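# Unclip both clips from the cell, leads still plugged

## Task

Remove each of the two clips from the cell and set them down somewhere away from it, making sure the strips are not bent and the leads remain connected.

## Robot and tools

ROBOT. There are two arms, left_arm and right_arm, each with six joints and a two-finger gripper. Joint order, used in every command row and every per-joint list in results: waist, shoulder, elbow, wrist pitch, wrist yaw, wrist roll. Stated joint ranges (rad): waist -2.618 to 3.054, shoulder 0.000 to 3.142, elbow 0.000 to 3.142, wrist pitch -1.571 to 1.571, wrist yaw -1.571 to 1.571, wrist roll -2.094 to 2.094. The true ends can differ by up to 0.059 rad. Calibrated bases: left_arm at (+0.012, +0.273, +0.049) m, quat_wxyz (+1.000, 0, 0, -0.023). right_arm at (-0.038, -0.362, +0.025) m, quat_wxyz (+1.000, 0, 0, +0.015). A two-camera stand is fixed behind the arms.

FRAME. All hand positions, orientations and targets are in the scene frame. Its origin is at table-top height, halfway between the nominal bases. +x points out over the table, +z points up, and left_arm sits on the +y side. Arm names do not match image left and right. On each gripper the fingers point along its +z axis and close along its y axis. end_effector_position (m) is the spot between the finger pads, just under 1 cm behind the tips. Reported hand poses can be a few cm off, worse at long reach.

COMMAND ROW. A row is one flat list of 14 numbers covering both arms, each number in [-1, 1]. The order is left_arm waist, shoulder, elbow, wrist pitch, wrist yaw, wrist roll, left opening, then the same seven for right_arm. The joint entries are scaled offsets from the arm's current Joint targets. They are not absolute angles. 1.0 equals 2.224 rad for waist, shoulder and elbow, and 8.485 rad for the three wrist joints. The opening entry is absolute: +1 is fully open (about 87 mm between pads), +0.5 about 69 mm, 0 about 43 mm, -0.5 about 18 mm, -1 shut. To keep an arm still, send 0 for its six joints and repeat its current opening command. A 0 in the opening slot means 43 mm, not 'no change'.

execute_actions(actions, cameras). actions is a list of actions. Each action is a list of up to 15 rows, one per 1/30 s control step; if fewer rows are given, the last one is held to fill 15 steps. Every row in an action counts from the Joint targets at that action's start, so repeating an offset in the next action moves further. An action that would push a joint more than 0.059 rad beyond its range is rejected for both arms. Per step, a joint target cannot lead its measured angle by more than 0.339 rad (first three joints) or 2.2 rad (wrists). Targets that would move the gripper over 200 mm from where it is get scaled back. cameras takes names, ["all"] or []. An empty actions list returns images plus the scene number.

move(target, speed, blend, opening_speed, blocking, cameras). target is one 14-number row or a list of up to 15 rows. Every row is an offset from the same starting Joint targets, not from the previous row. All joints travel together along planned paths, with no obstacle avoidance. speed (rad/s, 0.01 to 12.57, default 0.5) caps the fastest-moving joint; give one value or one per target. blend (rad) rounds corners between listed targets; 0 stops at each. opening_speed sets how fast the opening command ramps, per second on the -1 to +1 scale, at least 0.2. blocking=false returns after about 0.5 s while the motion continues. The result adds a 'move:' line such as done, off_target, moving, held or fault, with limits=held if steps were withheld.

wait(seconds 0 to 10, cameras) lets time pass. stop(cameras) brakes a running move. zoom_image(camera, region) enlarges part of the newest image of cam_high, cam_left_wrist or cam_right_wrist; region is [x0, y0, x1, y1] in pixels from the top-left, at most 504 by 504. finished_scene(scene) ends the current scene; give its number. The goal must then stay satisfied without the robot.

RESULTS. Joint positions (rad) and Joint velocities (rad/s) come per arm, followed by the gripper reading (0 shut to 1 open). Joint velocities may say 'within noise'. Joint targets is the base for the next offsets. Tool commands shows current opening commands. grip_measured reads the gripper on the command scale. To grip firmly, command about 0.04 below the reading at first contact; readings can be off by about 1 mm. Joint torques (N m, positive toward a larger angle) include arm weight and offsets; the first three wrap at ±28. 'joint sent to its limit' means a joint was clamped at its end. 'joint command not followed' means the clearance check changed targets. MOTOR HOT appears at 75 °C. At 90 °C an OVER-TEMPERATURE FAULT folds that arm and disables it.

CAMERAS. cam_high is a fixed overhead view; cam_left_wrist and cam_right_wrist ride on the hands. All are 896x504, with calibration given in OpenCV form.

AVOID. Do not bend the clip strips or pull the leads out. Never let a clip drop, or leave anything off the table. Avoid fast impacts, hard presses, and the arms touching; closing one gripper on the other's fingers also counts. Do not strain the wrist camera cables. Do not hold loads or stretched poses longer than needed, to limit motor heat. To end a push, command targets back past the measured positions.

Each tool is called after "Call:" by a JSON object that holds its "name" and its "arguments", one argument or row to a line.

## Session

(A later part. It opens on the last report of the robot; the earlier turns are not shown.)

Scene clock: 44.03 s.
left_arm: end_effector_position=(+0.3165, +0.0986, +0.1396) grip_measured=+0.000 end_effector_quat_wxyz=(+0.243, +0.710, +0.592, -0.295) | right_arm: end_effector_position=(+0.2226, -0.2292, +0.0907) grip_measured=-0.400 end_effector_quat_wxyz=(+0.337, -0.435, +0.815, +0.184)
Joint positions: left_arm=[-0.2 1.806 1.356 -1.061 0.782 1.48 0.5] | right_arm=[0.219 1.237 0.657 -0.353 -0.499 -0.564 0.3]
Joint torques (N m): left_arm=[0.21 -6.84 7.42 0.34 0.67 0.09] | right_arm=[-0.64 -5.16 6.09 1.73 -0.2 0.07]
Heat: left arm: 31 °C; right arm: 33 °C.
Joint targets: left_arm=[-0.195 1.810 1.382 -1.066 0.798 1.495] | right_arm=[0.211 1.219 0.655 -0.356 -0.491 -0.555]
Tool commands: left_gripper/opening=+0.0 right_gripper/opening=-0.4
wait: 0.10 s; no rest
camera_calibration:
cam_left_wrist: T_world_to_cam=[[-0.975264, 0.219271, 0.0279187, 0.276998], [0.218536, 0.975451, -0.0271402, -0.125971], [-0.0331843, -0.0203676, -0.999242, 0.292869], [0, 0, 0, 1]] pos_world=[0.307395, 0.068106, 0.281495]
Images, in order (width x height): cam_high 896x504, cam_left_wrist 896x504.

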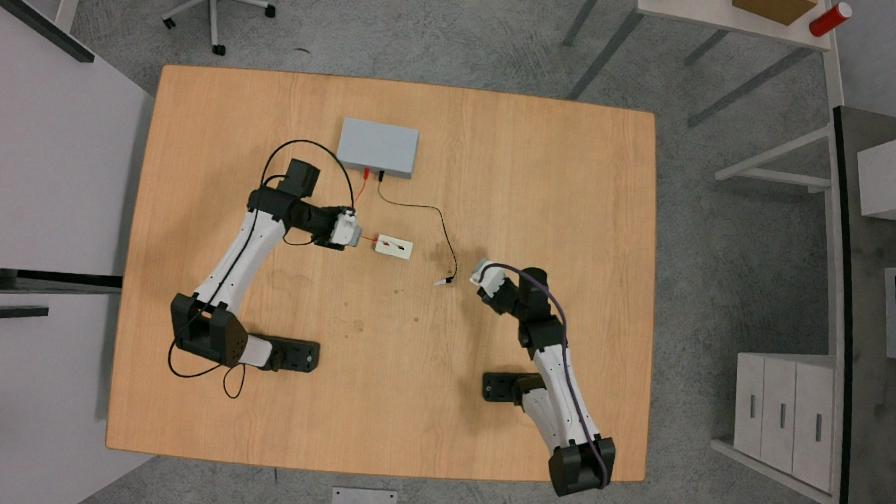

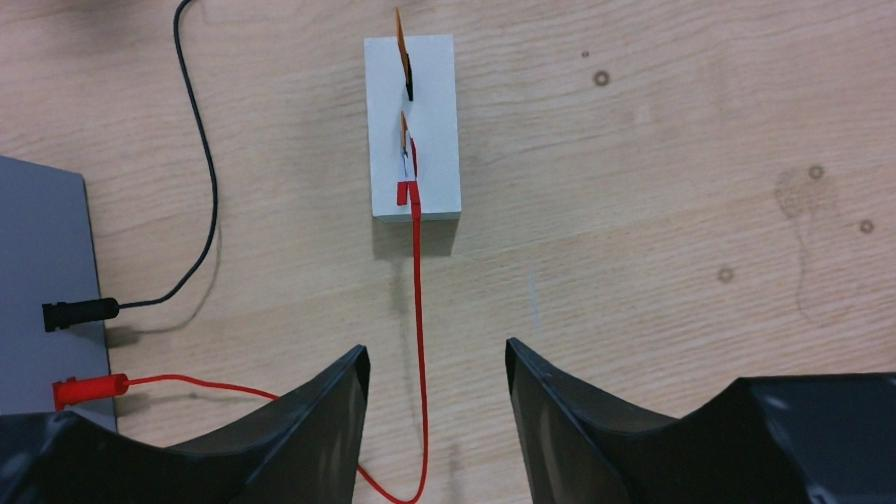

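Call:
{"name": "zoom_image", "arguments": {
  "camera": "cam_left_wrist",
  "region": [350, 80, 480, 240]
}}

Scaled by 3.150.

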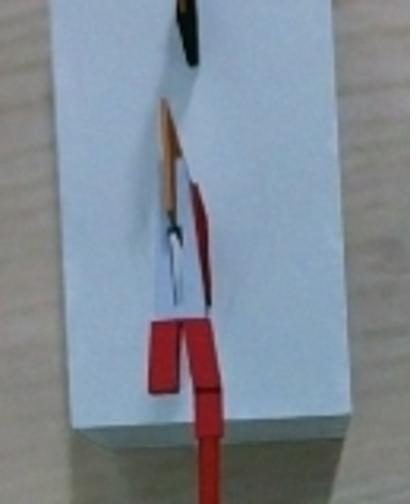

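Call:
{"name": "move", "arguments": {
  "target": [-0.0504,-0.0292,-0.0683,0.0304,-0.0021,-0.0259,0,0,0,0,0,0,0,-0.4],
  "speed": 0.2
}}

Call:
{"name": "wait", "arguments": {
  "seconds": 0.1,
  "cameras": ["cam_left_wrist"]
}}

Call:
{"name": "zoom_image", "arguments": {
  "camera": "cam_left_wrist",
  "region": [330, 200, 540, 430]
}}

Scene clock: 48.57 s.
left_arm: end_effector_position=(+0.3074, +0.0639, +0.1207) grip_measured=+0.000 end_effector_quat_wxyz=(+0.255, +0.697, +0.601, -0.296) | right_arm: end_effector_position=(+0.2226, -0.2292, +0.0907) grip_measured=-0.400 end_effector_quat_wxyz=(+0.337, -0.435, +0.815, +0.184)
Joint positions: left_arm=[-0.301 1.78 1.234 -0.823 0.783 1.286 0.5] | right_arm=[0.219 1.237 0.657 -0.353 -0.499 -0.564 0.3]
Joint torques (N m): left_arm=[-0.69 -10.03 5.14 0.72 0.45 -0.17] | right_arm=[-0.7 -5.23 6.09 1.73 -0.19 0.05]
Heat: left arm: 31 °C; right arm: 32 °C.
Joint targets: left_arm=[-0.307 1.745 1.230 -0.808 0.780 1.275] | right_arm=[0.211 1.219 0.655 -0.356 -0.491 -0.555]
move: done

Scene clock: 48.67 s.
left_arm: end_effector_position=(+0.3074, +0.0639, +0.1207) grip_measured=+0.000 end_effector_quat_wxyz=(+0.255, +0.697, +0.601, -0.296) | right_arm: end_effector_position=(+0.2226, -0.2292, +0.0907) grip_measured=-0.400 end_effector_quat_wxyz=(+0.337, -0.435, +0.815, +0.184)
Joint positions: left_arm=[-0.301 1.78 1.234 -0.823 0.783 1.286 0.5] | right_arm=[0.219 1.237 0.657 -0.353 -0.499 -0.564 0.3]
Joint torques (N m): left_arm=[-0.66 -10.04 5.12 0.69 0.46 -0.21] | right_arm=[-0.69 -5.18 6.13 1.72 -0.2 0.07]
Heat: left arm: 31 °C; right arm: 32 °C.
Joint targets: left_arm=[-0.307 1.745 1.230 -0.808 0.780 1.275] | right_arm=[0.211 1.219 0.655 -0.356 -0.491 -0.555]
Tool commands: left_gripper/opening=+0.0 right_gripper/opening=-0.4
wait: 0.10 s; no rest
camera_calibration:
cam_left_wrist: T_world_to_cam=[[-0.982272, 0.185771, 0.0251173, 0.280844], [0.184505, 0.981765, -0.0457711, -0.0782468], [-0.0331622, -0.0403254, -0.998636, 0.274106], [0, 0, 0, 1]] pos_world=[0.299392, 0.0357007, 0.263097]
Images, in order (width x height): cam_left_wrist 896x504.

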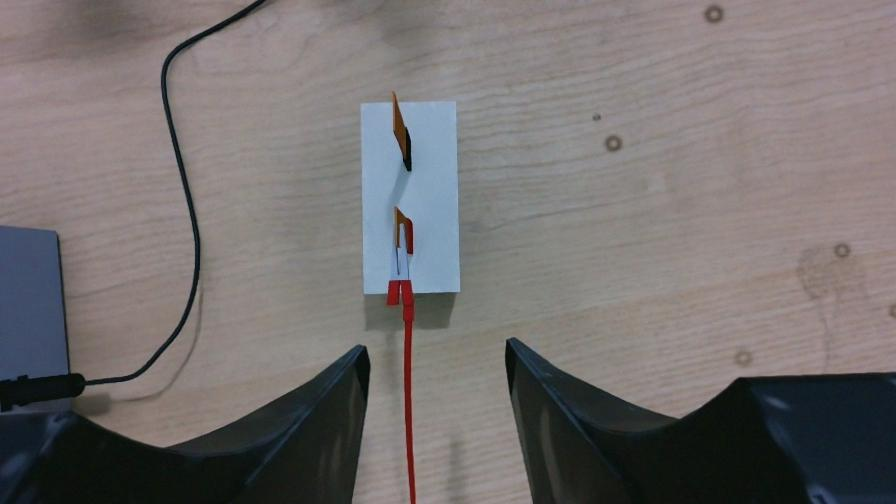

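Scaled by 2.191.

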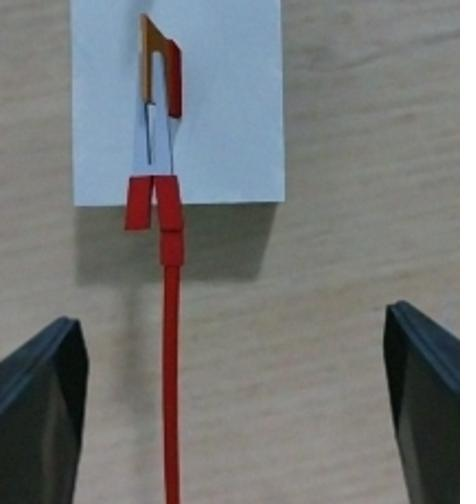

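Call:
{"name": "move", "arguments": {
  "target": [-0.0247,0.0454,-0.0094,0.0152,-0.0041,-0.0087,-0.1,0,0,0,0,0,0,-0.4],
  "speed": 0.12,
  "opening_speed": 1
}}

Call:
{"name": "wait", "arguments": {
  "seconds": 0.1,
  "cameras": ["cam_left_wrist"]
}}

Call:
{"name": "zoom_image", "arguments": {
  "camera": "cam_left_wrist",
  "region": [330, 200, 540, 430]
}}

Scene clock: 51.43 s.
left_arm: end_effector_position=(+0.3127, +0.0458, +0.0966) grip_measured=-0.100 end_effector_quat_wxyz=(+0.249, +0.698, +0.606, -0.288) | right_arm: end_effector_position=(+0.2226, -0.2292, +0.0907) grip_measured=-0.400 end_effector_quat_wxyz=(+0.337, -0.435, +0.815, +0.184)
Joint positions: left_arm=[-0.355 1.839 1.212 -0.694 0.749 1.213 0.45] | right_arm=[0.219 1.237 0.657 -0.353 -0.499 -0.564 0.3]
Joint torques (N m): left_arm=[-0.7 -6.9 5.2 0.85 0.43 -0.17] | right_arm=[-0.66 -5.2 6.13 1.74 -0.19 0.06]
Heat: left arm: 31 °C; right arm: 32 °C.
Joint targets: left_arm=[-0.361 1.846 1.209 -0.679 0.746 1.201] | right_arm=[0.211 1.219 0.655 -0.356 -0.491 -0.555]
move: done

Scene clock: 51.53 s.
left_arm: end_effector_position=(+0.3128, +0.0458, +0.0966) grip_measured=-0.100 end_effector_quat_wxyz=(+0.250, +0.698, +0.606, -0.288) | right_arm: end_effector_position=(+0.2226, -0.2292, +0.0907) grip_measured=-0.400 end_effector_quat_wxyz=(+0.337, -0.435, +0.815, +0.184)
Joint positions: left_arm=[-0.355 1.839 1.212 -0.694 0.749 1.212 0.45] | right_arm=[0.219 1.237 0.657 -0.353 -0.499 -0.564 0.3]
Joint torques (N m): left_arm=[-0.75 -6.87 5.15 0.78 0.42 -0.16] | right_arm=[-0.75 -5.16 6.12 1.73 -0.2 0.06]
Heat: left arm: 31 °C; right arm: 32 °C.
Joint targets: left_arm=[-0.361 1.846 1.209 -0.679 0.746 1.201] | right_arm=[0.211 1.219 0.655 -0.356 -0.491 -0.555]
Tool commands: left_gripper/opening=-0.1 right_gripper/opening=-0.4
wait: 0.10 s; no rest
camera_calibration:
cam_left_wrist: T_world_to_cam=[[-0.983399, 0.17975, 0.0248102, 0.290785], [0.179136, 0.983504, -0.02509, -0.0630852], [-0.0289108, -0.0202291, -0.999377, 0.247344], [0, 0, 0, 1]] pos_world=[0.304409, 0.0147795, 0.238392]
Images, in order (width x height): cam_left_wrist 896x504.

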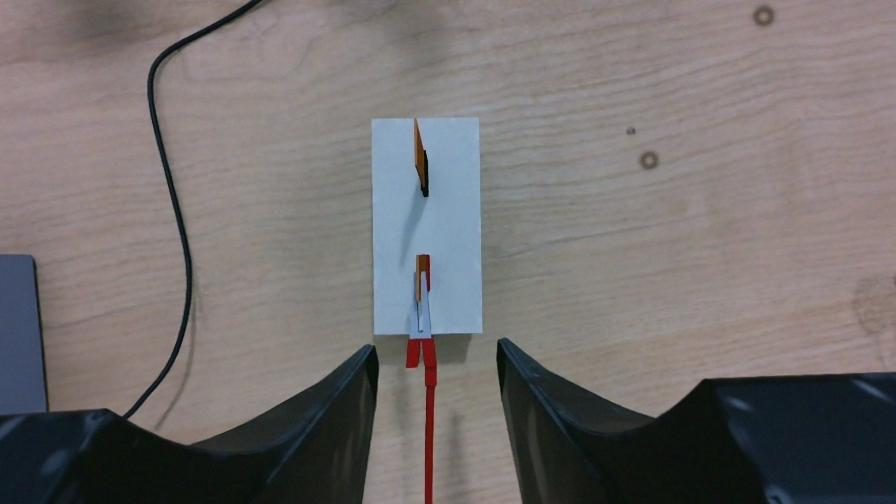

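Scaled by 2.191.

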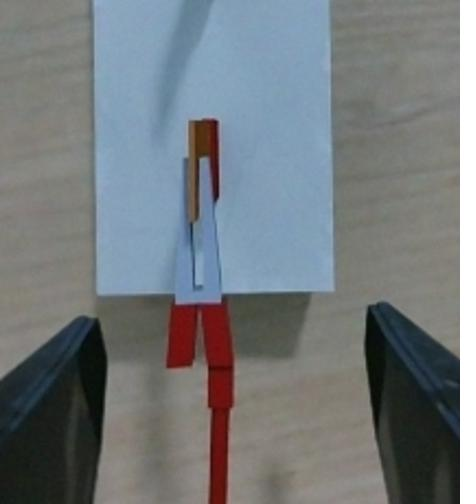

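Call:
{"name": "move", "arguments": {
  "target": [-0.0025,0.008,0.0207,0.0005,0,-0.0008,-0.4,0,0,0,0,0,0,-0.4],
  "speed": 0.08,
  "opening_speed": 0.5
}}

Call:
{"name": "wait", "arguments": {
  "seconds": 0.1,
  "cameras": ["cam_left_wrist"]
}}

Call:
{"name": "zoom_image", "arguments": {
  "camera": "cam_left_wrist",
  "region": [330, 200, 540, 430]
}}

Scene clock: 53.70 s.
left_arm: end_effector_position=(+0.3171, +0.0420, +0.0965) grip_measured=-0.400 end_effector_quat_wxyz=(+0.251, +0.699, +0.605, -0.288) | right_arm: end_effector_position=(+0.2226, -0.2292, +0.0907) grip_measured=-0.400 end_effector_quat_wxyz=(+0.337, -0.435, +0.815, +0.184)
Joint positions: left_arm=[-0.36 1.855 1.231 -0.689 0.749 1.206 0.3] | right_arm=[0.219 1.237 0.657 -0.353 -0.499 -0.564 0.3]
Joint torques (N m): left_arm=[-0.79 -6.86 7.46 0.79 0.43 -0.16] | right_arm=[-0.7 -5.18 6.15 1.71 -0.2 0.06]
Heat: left arm: 31 °C; right arm: 32 °C.
Joint targets: left_arm=[-0.367 1.864 1.256 -0.675 0.746 1.195] | right_arm=[0.211 1.219 0.655 -0.356 -0.491 -0.555]
move: done

Scene clock: 53.80 s.
left_arm: end_effector_position=(+0.3171, +0.0420, +0.0965) grip_measured=-0.400 end_effector_quat_wxyz=(+0.251, +0.698, +0.605, -0.288) | right_arm: end_effector_position=(+0.2226, -0.2292, +0.0907) grip_measured=-0.400 end_effector_quat_wxyz=(+0.337, -0.435, +0.815, +0.184)
Joint positions: left_arm=[-0.36 1.855 1.231 -0.689 0.749 1.206 0.3] | right_arm=[0.219 1.237 0.657 -0.353 -0.499 -0.564 0.3]
Joint torques (N m): left_arm=[-0.81 -6.89 7.42 0.79 0.42 -0.15] | right_arm=[-0.66 -5.19 6.11 1.74 -0.21 0.08]
Heat: left arm: 31 °C; right arm: 32 °C.
Joint targets: left_arm=[-0.367 1.864 1.256 -0.675 0.746 1.194] | right_arm=[0.211 1.219 0.655 -0.356 -0.491 -0.555]
Tool commands: left_gripper/opening=-0.4 right_gripper/opening=-0.4
wait: 0.10 s; no rest
camera_calibration:
cam_left_wrist: T_world_to_cam=[[-0.983476, 0.179774, 0.0213482, 0.296014], [0.179188, 0.98345, -0.0267966, -0.0599251], [-0.0258122, -0.0225285, -0.999413, 0.24646], [0, 0, 0, 1]] pos_world=[0.308222, 0.0112701, 0.23839]
Images, in order (width x height): cam_left_wrist 896x504.

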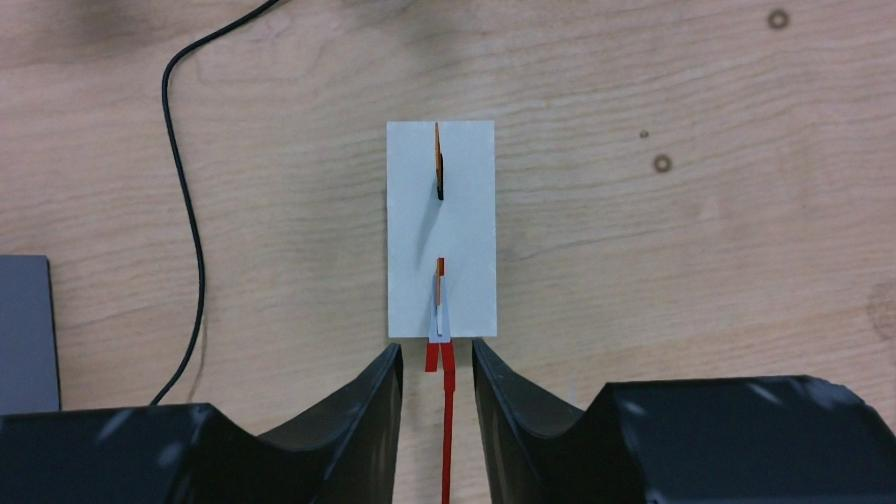

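Scaled by 2.191.

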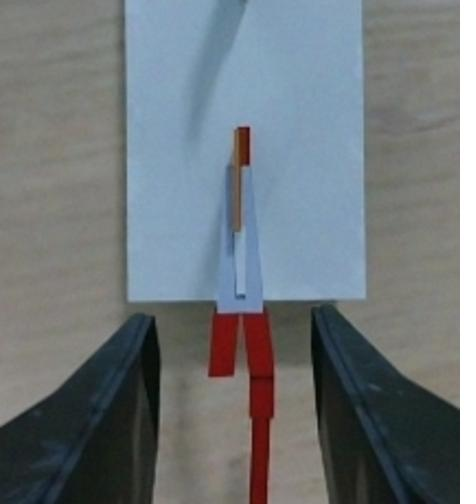

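Call:
{"name": "move", "arguments": {
  "target": [0,0,0,0,0,0,-1,0,0,0,0,0,0,-0.4],
  "opening_speed": 0.3
}}

Call:
{"name": "wait", "arguments": {
  "seconds": 0.1,
  "cameras": ["cam_left_wrist"]
}}

Call:
{"name": "zoom_image", "arguments": {
  "camera": "cam_left_wrist",
  "region": [390, 240, 490, 380]
}}

Scene clock: 56.37 s.
left_arm: end_effector_position=(+0.3170, +0.0420, +0.0965) grip_measured=-0.790 end_effector_quat_wxyz=(+0.251, +0.698, +0.605, -0.288) | right_arm: end_effector_position=(+0.2226, -0.2292, +0.0907) grip_measured=-0.400 end_effector_quat_wxyz=(+0.337, -0.435, +0.815, +0.184)
Joint positions: left_arm=[-0.36 1.855 1.231 -0.689 0.749 1.205 0.105] | right_arm=[0.219 1.237 0.657 -0.353 -0.499 -0.564 0.3]
Joint torques (N m): left_arm=[-0.79 -6.86 7.43 0.79 0.43 -0.16] | right_arm=[-0.69 -5.15 6.12 1.73 -0.19 0.07]
Heat: left arm: 31 °C; right arm: 32 °C.
Joint targets: left_arm=[-0.367 1.864 1.256 -0.675 0.746 1.195] | right_arm=[0.211 1.219 0.655 -0.356 -0.491 -0.555]
move: done

Scene clock: 56.47 s.
left_arm: end_effector_position=(+0.3170, +0.0420, +0.0965) grip_measured=-0.790 end_effector_quat_wxyz=(+0.251, +0.698, +0.605, -0.288) | right_arm: end_effector_position=(+0.2226, -0.2292, +0.0907) grip_measured=-0.400 end_effector_quat_wxyz=(+0.337, -0.435, +0.815, +0.184)
Joint positions: left_arm=[-0.36 1.855 1.231 -0.689 0.749 1.205 0.105] | right_arm=[0.219 1.237 0.657 -0.353 -0.499 -0.564 0.3]
Joint torques (N m): left_arm=[-0.8 -6.86 7.46 0.79 0.41 -0.16] | right_arm=[-0.69 -5.22 6.08 1.73 -0.19 0.07]
Heat: left arm: 31 °C; right arm: 32 °C.
Joint targets: left_arm=[-0.367 1.864 1.256 -0.675 0.746 1.195] | right_arm=[0.211 1.219 0.655 -0.356 -0.491 -0.555]
Tool commands: left_gripper/opening=-1.0 right_gripper/opening=-0.4
wait: 0.10 s; no rest
camera_calibration:
cam_left_wrist: T_world_to_cam=[[-0.983525, 0.179469, 0.0216656, 0.295973], [0.178876, 0.983508, -0.0267497, -0.0597425], [-0.0261091, -0.0224335, -0.999407, 0.246547], [0, 0, 0, 1]] pos_world=[0.308221, 0.0111702, 0.23839]
Images, in order (width x height): cam_left_wrist 896x504.

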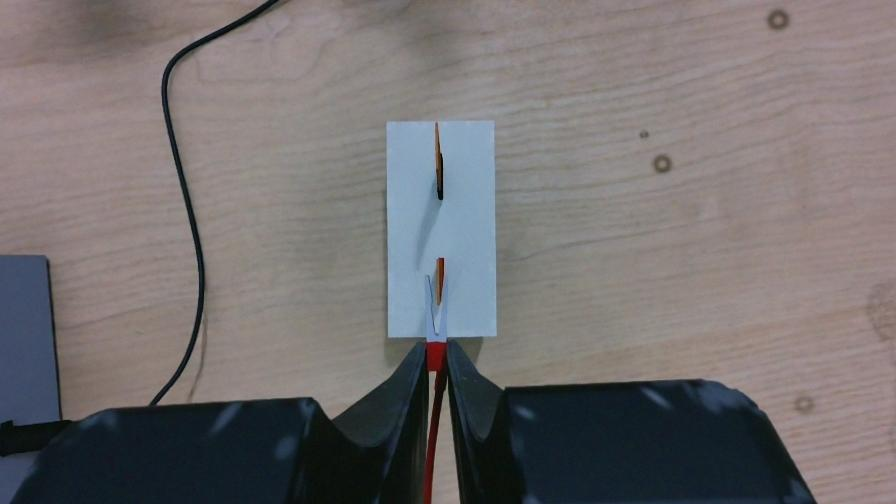

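Scaled by 3.600.

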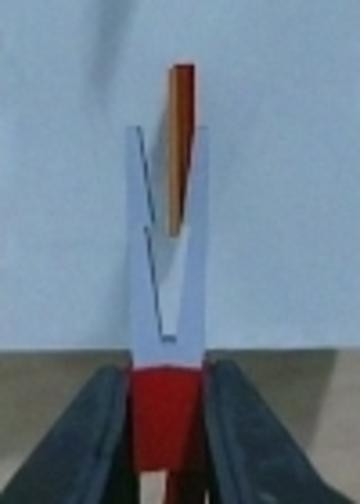

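Call:
{"name": "move", "arguments": {
  "target": [0,0,0,-0.0028,0,0,-1,0,0,0,0,0,0,-0.4],
  "speed": 0.05
}}

Call:
{"name": "wait", "arguments": {
  "seconds": 0.1,
  "cameras": ["cam_left_wrist"]
}}

Call:
{"name": "zoom_image", "arguments": {
  "camera": "cam_left_wrist",
  "region": [390, 240, 490, 380]
}}

Scene clock: 57.77 s.
left_arm: end_effector_position=(+0.3157, +0.0425, +0.0962) grip_measured=-0.790 end_effector_quat_wxyz=(+0.249, +0.698, +0.606, -0.289) | right_arm: end_effector_position=(+0.2226, -0.2292, +0.0907) grip_measured=-0.400 end_effector_quat_wxyz=(+0.337, -0.435, +0.815, +0.184)
Joint positions: left_arm=[-0.36 1.855 1.231 -0.695 0.749 1.205 0.105] | right_arm=[0.219 1.237 0.657 -0.353 -0.499 -0.564 0.3]
Joint torques (N m): left_arm=[-0.8 -6.83 7.43 0.64 0.42 -0.17] | right_arm=[-0.7 -5.22 6.12 1.72 -0.2 0.06]
Heat: left arm: 31 °C; right arm: 32 °C.
Joint targets: left_arm=[-0.367 1.864 1.256 -0.698 0.746 1.195] | right_arm=[0.211 1.219 0.655 -0.356 -0.491 -0.555]
move: done

Scene clock: 57.87 s.
left_arm: end_effector_position=(+0.3156, +0.0426, +0.0962) grip_measured=-0.790 end_effector_quat_wxyz=(+0.248, +0.698, +0.606, -0.289) | right_arm: end_effector_position=(+0.2226, -0.2292, +0.0907) grip_measured=-0.400 end_effector_quat_wxyz=(+0.337, -0.435, +0.815, +0.184)
Joint positions: left_arm=[-0.36 1.855 1.231 -0.696 0.749 1.205 0.105] | right_arm=[0.219 1.237 0.657 -0.353 -0.499 -0.564 0.3]
Joint torques (N m): left_arm=[-0.81 -6.86 7.45 0.62 0.43 -0.16] | right_arm=[-0.65 -5.16 6.13 1.72 -0.19 0.07]
Heat: left arm: 31 °C; right arm: 32 °C.
Joint targets: left_arm=[-0.367 1.864 1.256 -0.699 0.746 1.195] | right_arm=[0.211 1.219 0.655 -0.356 -0.491 -0.555]
Tool commands: left_gripper/opening=-1.0 right_gripper/opening=-0.4
wait: 0.10 s; no rest
camera_calibration:
cam_left_wrist: T_world_to_cam=[[-0.983369, 0.179394, 0.0283474, 0.293771], [0.178706, 0.983579, -0.0252209, -0.0602771], [-0.0324064, -0.0197356, -0.99928, 0.248022], [0, 0, 0, 1]] pos_world=[0.307695, 0.0114813, 0.237995]
Images, in order (width x height): cam_left_wrist 896x504.

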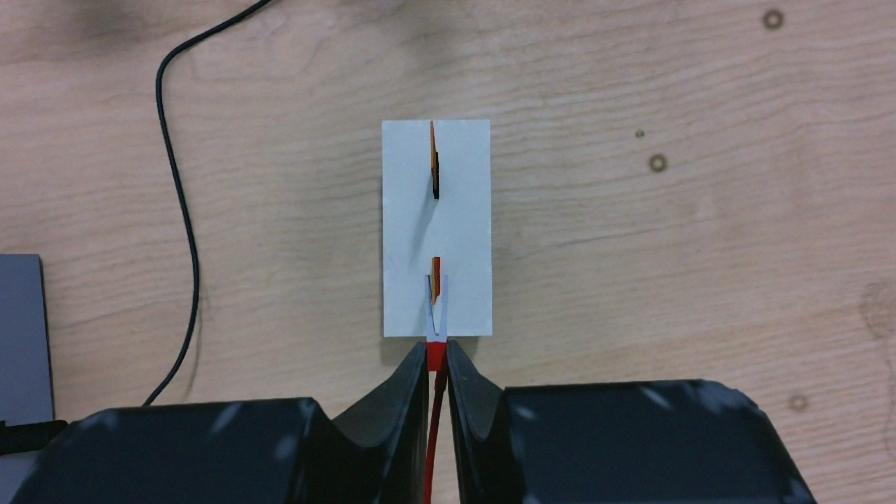

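Scaled by 3.600.

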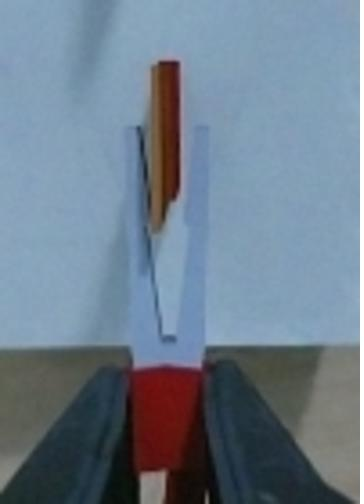

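Call:
{"name": "move", "arguments": {
  "target": [
    [0.0049,0,0,0,0.0014,0.0021,-1,0,0,0,0,0,0,-0.4],
    [0.0522,0.0079,0.0166,-0.0137,0.0044,0.0187,-1,0,0,0,0,0,0,-0.4]
  ],
  "speed": 0.1
}}

Call:
{"name": "wait", "arguments": {
  "seconds": 0.1,
  "cameras": ["cam_left_wrist"]
}}

Scene clock: 62.43 s.
left_arm: end_effector_position=(+0.3268, +0.0765, +0.0974) grip_measured=-0.790 end_effector_quat_wxyz=(+0.246, +0.696, +0.609, -0.289) | right_arm: end_effector_position=(+0.2226, -0.2292, +0.0907) grip_measured=-0.400 end_effector_quat_wxyz=(+0.337, -0.435, +0.815, +0.184)
Joint positions: left_arm=[-0.258 1.873 1.266 -0.81 0.767 1.337 0.105] | right_arm=[0.219 1.237 0.657 -0.353 -0.499 -0.564 0.3]
Joint torques (N m): left_arm=[0.32 -6.9 7.41 0.52 0.65 0.04] | right_arm=[-0.65 -5.15 6.11 1.73 -0.19 0.07]
Heat: left arm: 31 °C; right arm: 32 °C.
Joint targets: left_arm=[-0.251 1.881 1.292 -0.815 0.783 1.353] | right_arm=[0.211 1.219 0.655 -0.356 -0.491 -0.555]
move: done

Scene clock: 62.53 s.
left_arm: end_effector_position=(+0.3267, +0.0765, +0.0974) grip_measured=-0.790 end_effector_quat_wxyz=(+0.246, +0.696, +0.609, -0.289) | right_arm: end_effector_position=(+0.2226, -0.2292, +0.0907) grip_measured=-0.400 end_effector_quat_wxyz=(+0.337, -0.435, +0.815, +0.184)
Joint positions: left_arm=[-0.258 1.873 1.266 -0.811 0.767 1.338 0.105] | right_arm=[0.219 1.237 0.657 -0.353 -0.499 -0.564 0.3]
Joint torques (N m): left_arm=[0.31 -6.9 7.43 0.52 0.68 0.06] | right_arm=[-0.68 -5.16 6.11 1.73 -0.19 0.07]
Heat: left arm: 31 °C; right arm: 32 °C.
Joint targets: left_arm=[-0.251 1.881 1.292 -0.815 0.783 1.353] | right_arm=[0.211 1.219 0.655 -0.356 -0.491 -0.555]
Tool commands: left_gripper/opening=-1.0 right_gripper/opening=-0.4
wait: 0.10 s; no rest
camera_calibration:
cam_left_wrist: T_world_to_cam=[[-0.983941, 0.175244, 0.0338987, 0.298586], [0.174538, 0.984387, -0.0227861, -0.0944397], [-0.0373625, -0.0165035, -0.999165, 0.251583], [0, 0, 0, 1]] pos_world=[0.319674, 0.0447918, 0.239099]
Images, in order (width x height): cam_left_wrist 896x504.

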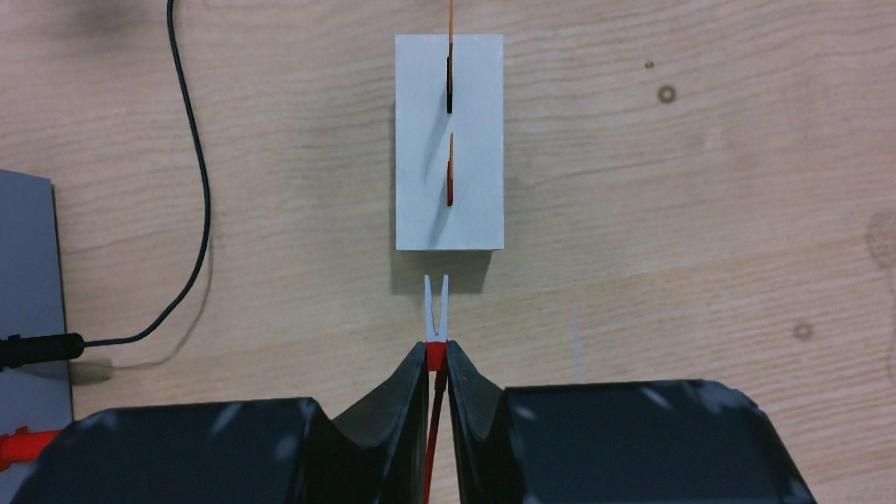

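Call:
{"name": "move", "arguments": {
  "target": [
    [0.0701,0.0513,-0.0427,-0.0018,0.0019,0.0369,-1,0,0,0,0,0,0,-0.4],
    [0.0701,0.0841,-0.0647,0.0126,0.0019,0.0369,-1,0,0,0,0,0,0,-0.4]
  ],
  "speed": [0.3,0.1]
}}

Call:
{"name": "wait", "arguments": {
  "seconds": 0.1,
  "cameras": ["cam_left_wrist"]
}}

Scene clock: 66.80 s.
left_arm: end_effector_position=(+0.3261, +0.1307, +0.0119) grip_measured=-0.790 end_effector_quat_wxyz=(+0.241, +0.716, +0.584, -0.297) | right_arm: end_effector_position=(+0.2226, -0.2292, +0.0907) grip_measured=-0.400 end_effector_quat_wxyz=(+0.337, -0.435, +0.815, +0.184)
Joint positions: left_arm=[-0.1 2.061 1.151 -0.72 0.784 1.651 0.105] | right_arm=[0.219 1.237 0.657 -0.353 -0.499 -0.564 0.3]
Joint torques (N m): left_arm=[0.12 -7.42 4.12 0.33 0.66 0.1] | right_arm=[-0.68 -5.23 6.09 1.73 -0.2 0.09]
Heat: left arm: 31 °C; right arm: 32 °C.
Joint targets: left_arm=[-0.095 2.068 1.148 -0.708 0.799 1.666] | right_arm=[0.211 1.219 0.655 -0.356 -0.491 -0.555]
move: done

Scene clock: 66.90 s.
left_arm: end_effector_position=(+0.3262, +0.1307, +0.0119) grip_measured=-0.790 end_effector_quat_wxyz=(+0.241, +0.716, +0.584, -0.297) | right_arm: end_effector_position=(+0.2226, -0.2292, +0.0907) grip_measured=-0.400 end_effector_quat_wxyz=(+0.337, -0.435, +0.815, +0.184)
Joint positions: left_arm=[-0.1 2.061 1.151 -0.72 0.784 1.651 0.105] | right_arm=[0.219 1.237 0.657 -0.353 -0.499 -0.564 0.3]
Joint torques (N m): left_arm=[0.14 -7.42 4.08 0.32 0.67 0.1] | right_arm=[-0.7 -5.18 6.13 1.73 -0.19 0.07]
Heat: left arm: 31 °C; right arm: 32 °C.
Joint targets: left_arm=[-0.095 2.068 1.148 -0.708 0.799 1.666] | right_arm=[0.211 1.219 0.655 -0.356 -0.491 -0.555]
Tool commands: left_gripper/opening=-1.0 right_gripper/opening=-0.4
wait: 0.10 s; no rest
camera_calibration:
cam_left_wrist: T_world_to_cam=[[-0.970414, 0.240035, 0.0260765, 0.278684], [0.239295, 0.970526, -0.0285975, -0.168917], [-0.0321723, -0.0215115, -0.999251, 0.166016], [0, 0, 0, 1]] pos_world=[0.316201, 0.100616, 0.153794]
Images, in order (width x height): cam_left_wrist 896x504.

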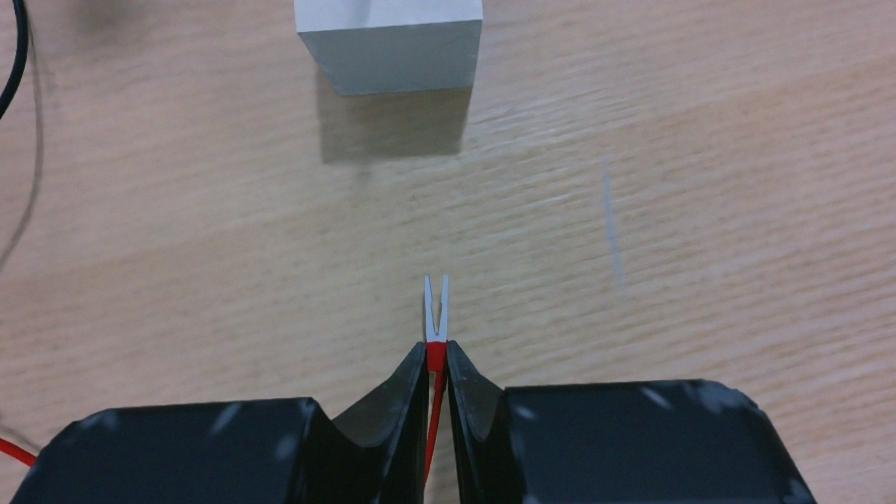

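Call:
{"name": "move", "arguments": {
  "target": [
    [0,0,0,0,0,0,-0.4,0,0,0,0,0,0,-0.4],
    [0,-0.0636,0.0427,-0.0279,0,0,-0.4,0,0,0,0,0,0,-0.4],
    [0.1,-0.1336,0.0827,-0.0567,0,0,-0.4,0,0,0,0,0,0,-0.4]
  ],
  "speed": 0.35,
  "opening_speed": 0.5,
  "blend": [0,0.05,0]
}}

Call:
{"name": "wait", "arguments": {
  "seconds": 0.3,
  "cameras": ["cam_high","cam_left_wrist"]
}}

Call:
{"name": "zoom_image", "arguments": {
  "camera": "cam_high",
  "region": [320, 160, 500, 300]
}}

Scene clock: 70.73 s.
left_arm: end_effector_position=(+0.3233, +0.2020, +0.1319) grip_measured=-0.400 end_effector_quat_wxyz=(+0.262, +0.640, +0.665, -0.282) | right_arm: end_effector_position=(+0.2226, -0.2292, +0.0907) grip_measured=-0.400 end_effector_quat_wxyz=(+0.337, -0.435, +0.815, +0.184)
Joint positions: left_arm=[0.125 1.798 1.311 -1.182 0.785 1.652 0.3] | right_arm=[0.219 1.237 0.657 -0.353 -0.499 -0.564 0.3]
Joint torques (N m): left_arm=[-0.01 -9.11 6.82 0.08 0.65 0.11] | right_arm=[-0.69 -5.22 6.09 1.74 -0.19 0.08]
Heat: left arm: 32 °C; right arm: 32 °C.
Joint targets: left_arm=[0.127 1.771 1.332 -1.189 0.799 1.666] | right_arm=[0.211 1.219 0.655 -0.356 -0.491 -0.555]
move: done

Scene clock: 71.03 s.
left_arm: end_effector_position=(+0.3232, +0.2020, +0.1319) grip_measured=-0.400 end_effector_quat_wxyz=(+0.262, +0.640, +0.665, -0.282) | right_arm: end_effector_position=(+0.2226, -0.2292, +0.0907) grip_measured=-0.400 end_effector_quat_wxyz=(+0.337, -0.435, +0.815, +0.184)
Joint positions: left_arm=[0.125 1.798 1.311 -1.182 0.785 1.652 0.3] | right_arm=[0.219 1.237 0.657 -0.353 -0.499 -0.564 0.3]
Joint torques (N m): left_arm=[-0.01 -9.13 6.78 0.08 0.65 0.1] | right_arm=[-0.69 -5.16 6.09 1.74 -0.2 0.08]
Heat: left arm: 32 °C; right arm: 32 °C.
Joint targets: left_arm=[0.127 1.771 1.332 -1.189 0.799 1.666] | right_arm=[0.211 1.219 0.655 -0.356 -0.491 -0.555]
Tool commands: left_gripper/opening=-0.4 right_gripper/opening=-0.4
wait: 0.30 s; at rest by 0.17 s
camera_calibration:
cam_left_wrist: T_world_to_cam=[[-0.997776, 0.0185078, 0.0640352, 0.304125], [0.0163962, 0.999309, -0.0333456, -0.167103], [-0.0646081, -0.0322215, -0.99739, 0.299857], [0, 0, 0, 1]] pos_world=[0.325562, 0.171021, 0.274027]
Images, in order (width x height): cam_high 896x504, cam_left_wrist 896x504.

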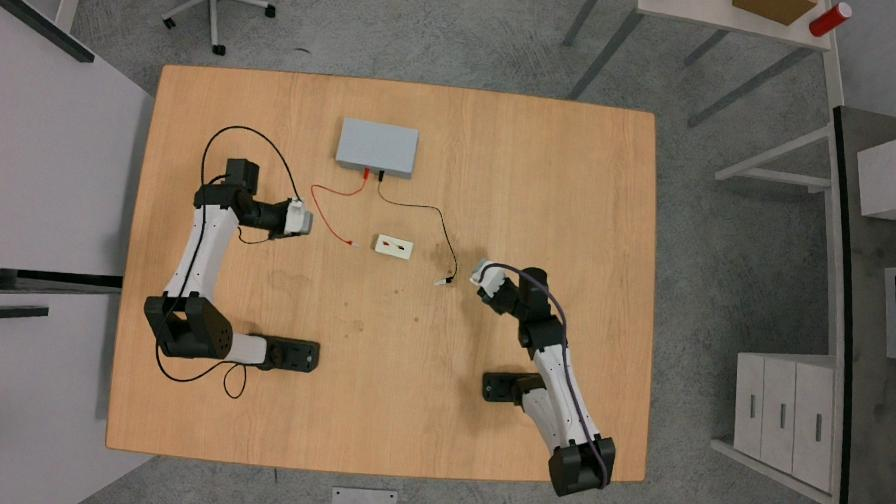

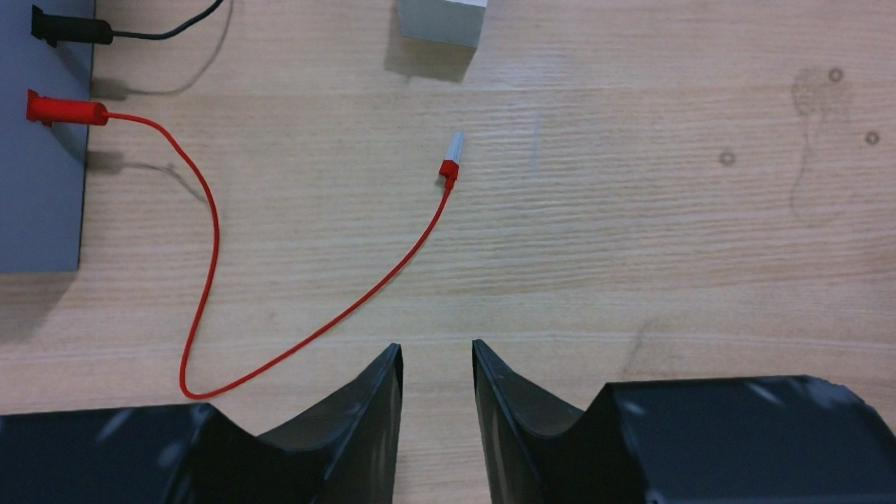

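Scaled by 2.800.

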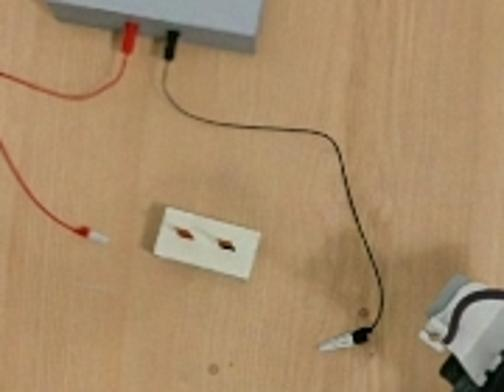

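Call:
{"name": "finished_scene", "arguments": {
  "scene": 2
}}

The scene is finished: the task was done.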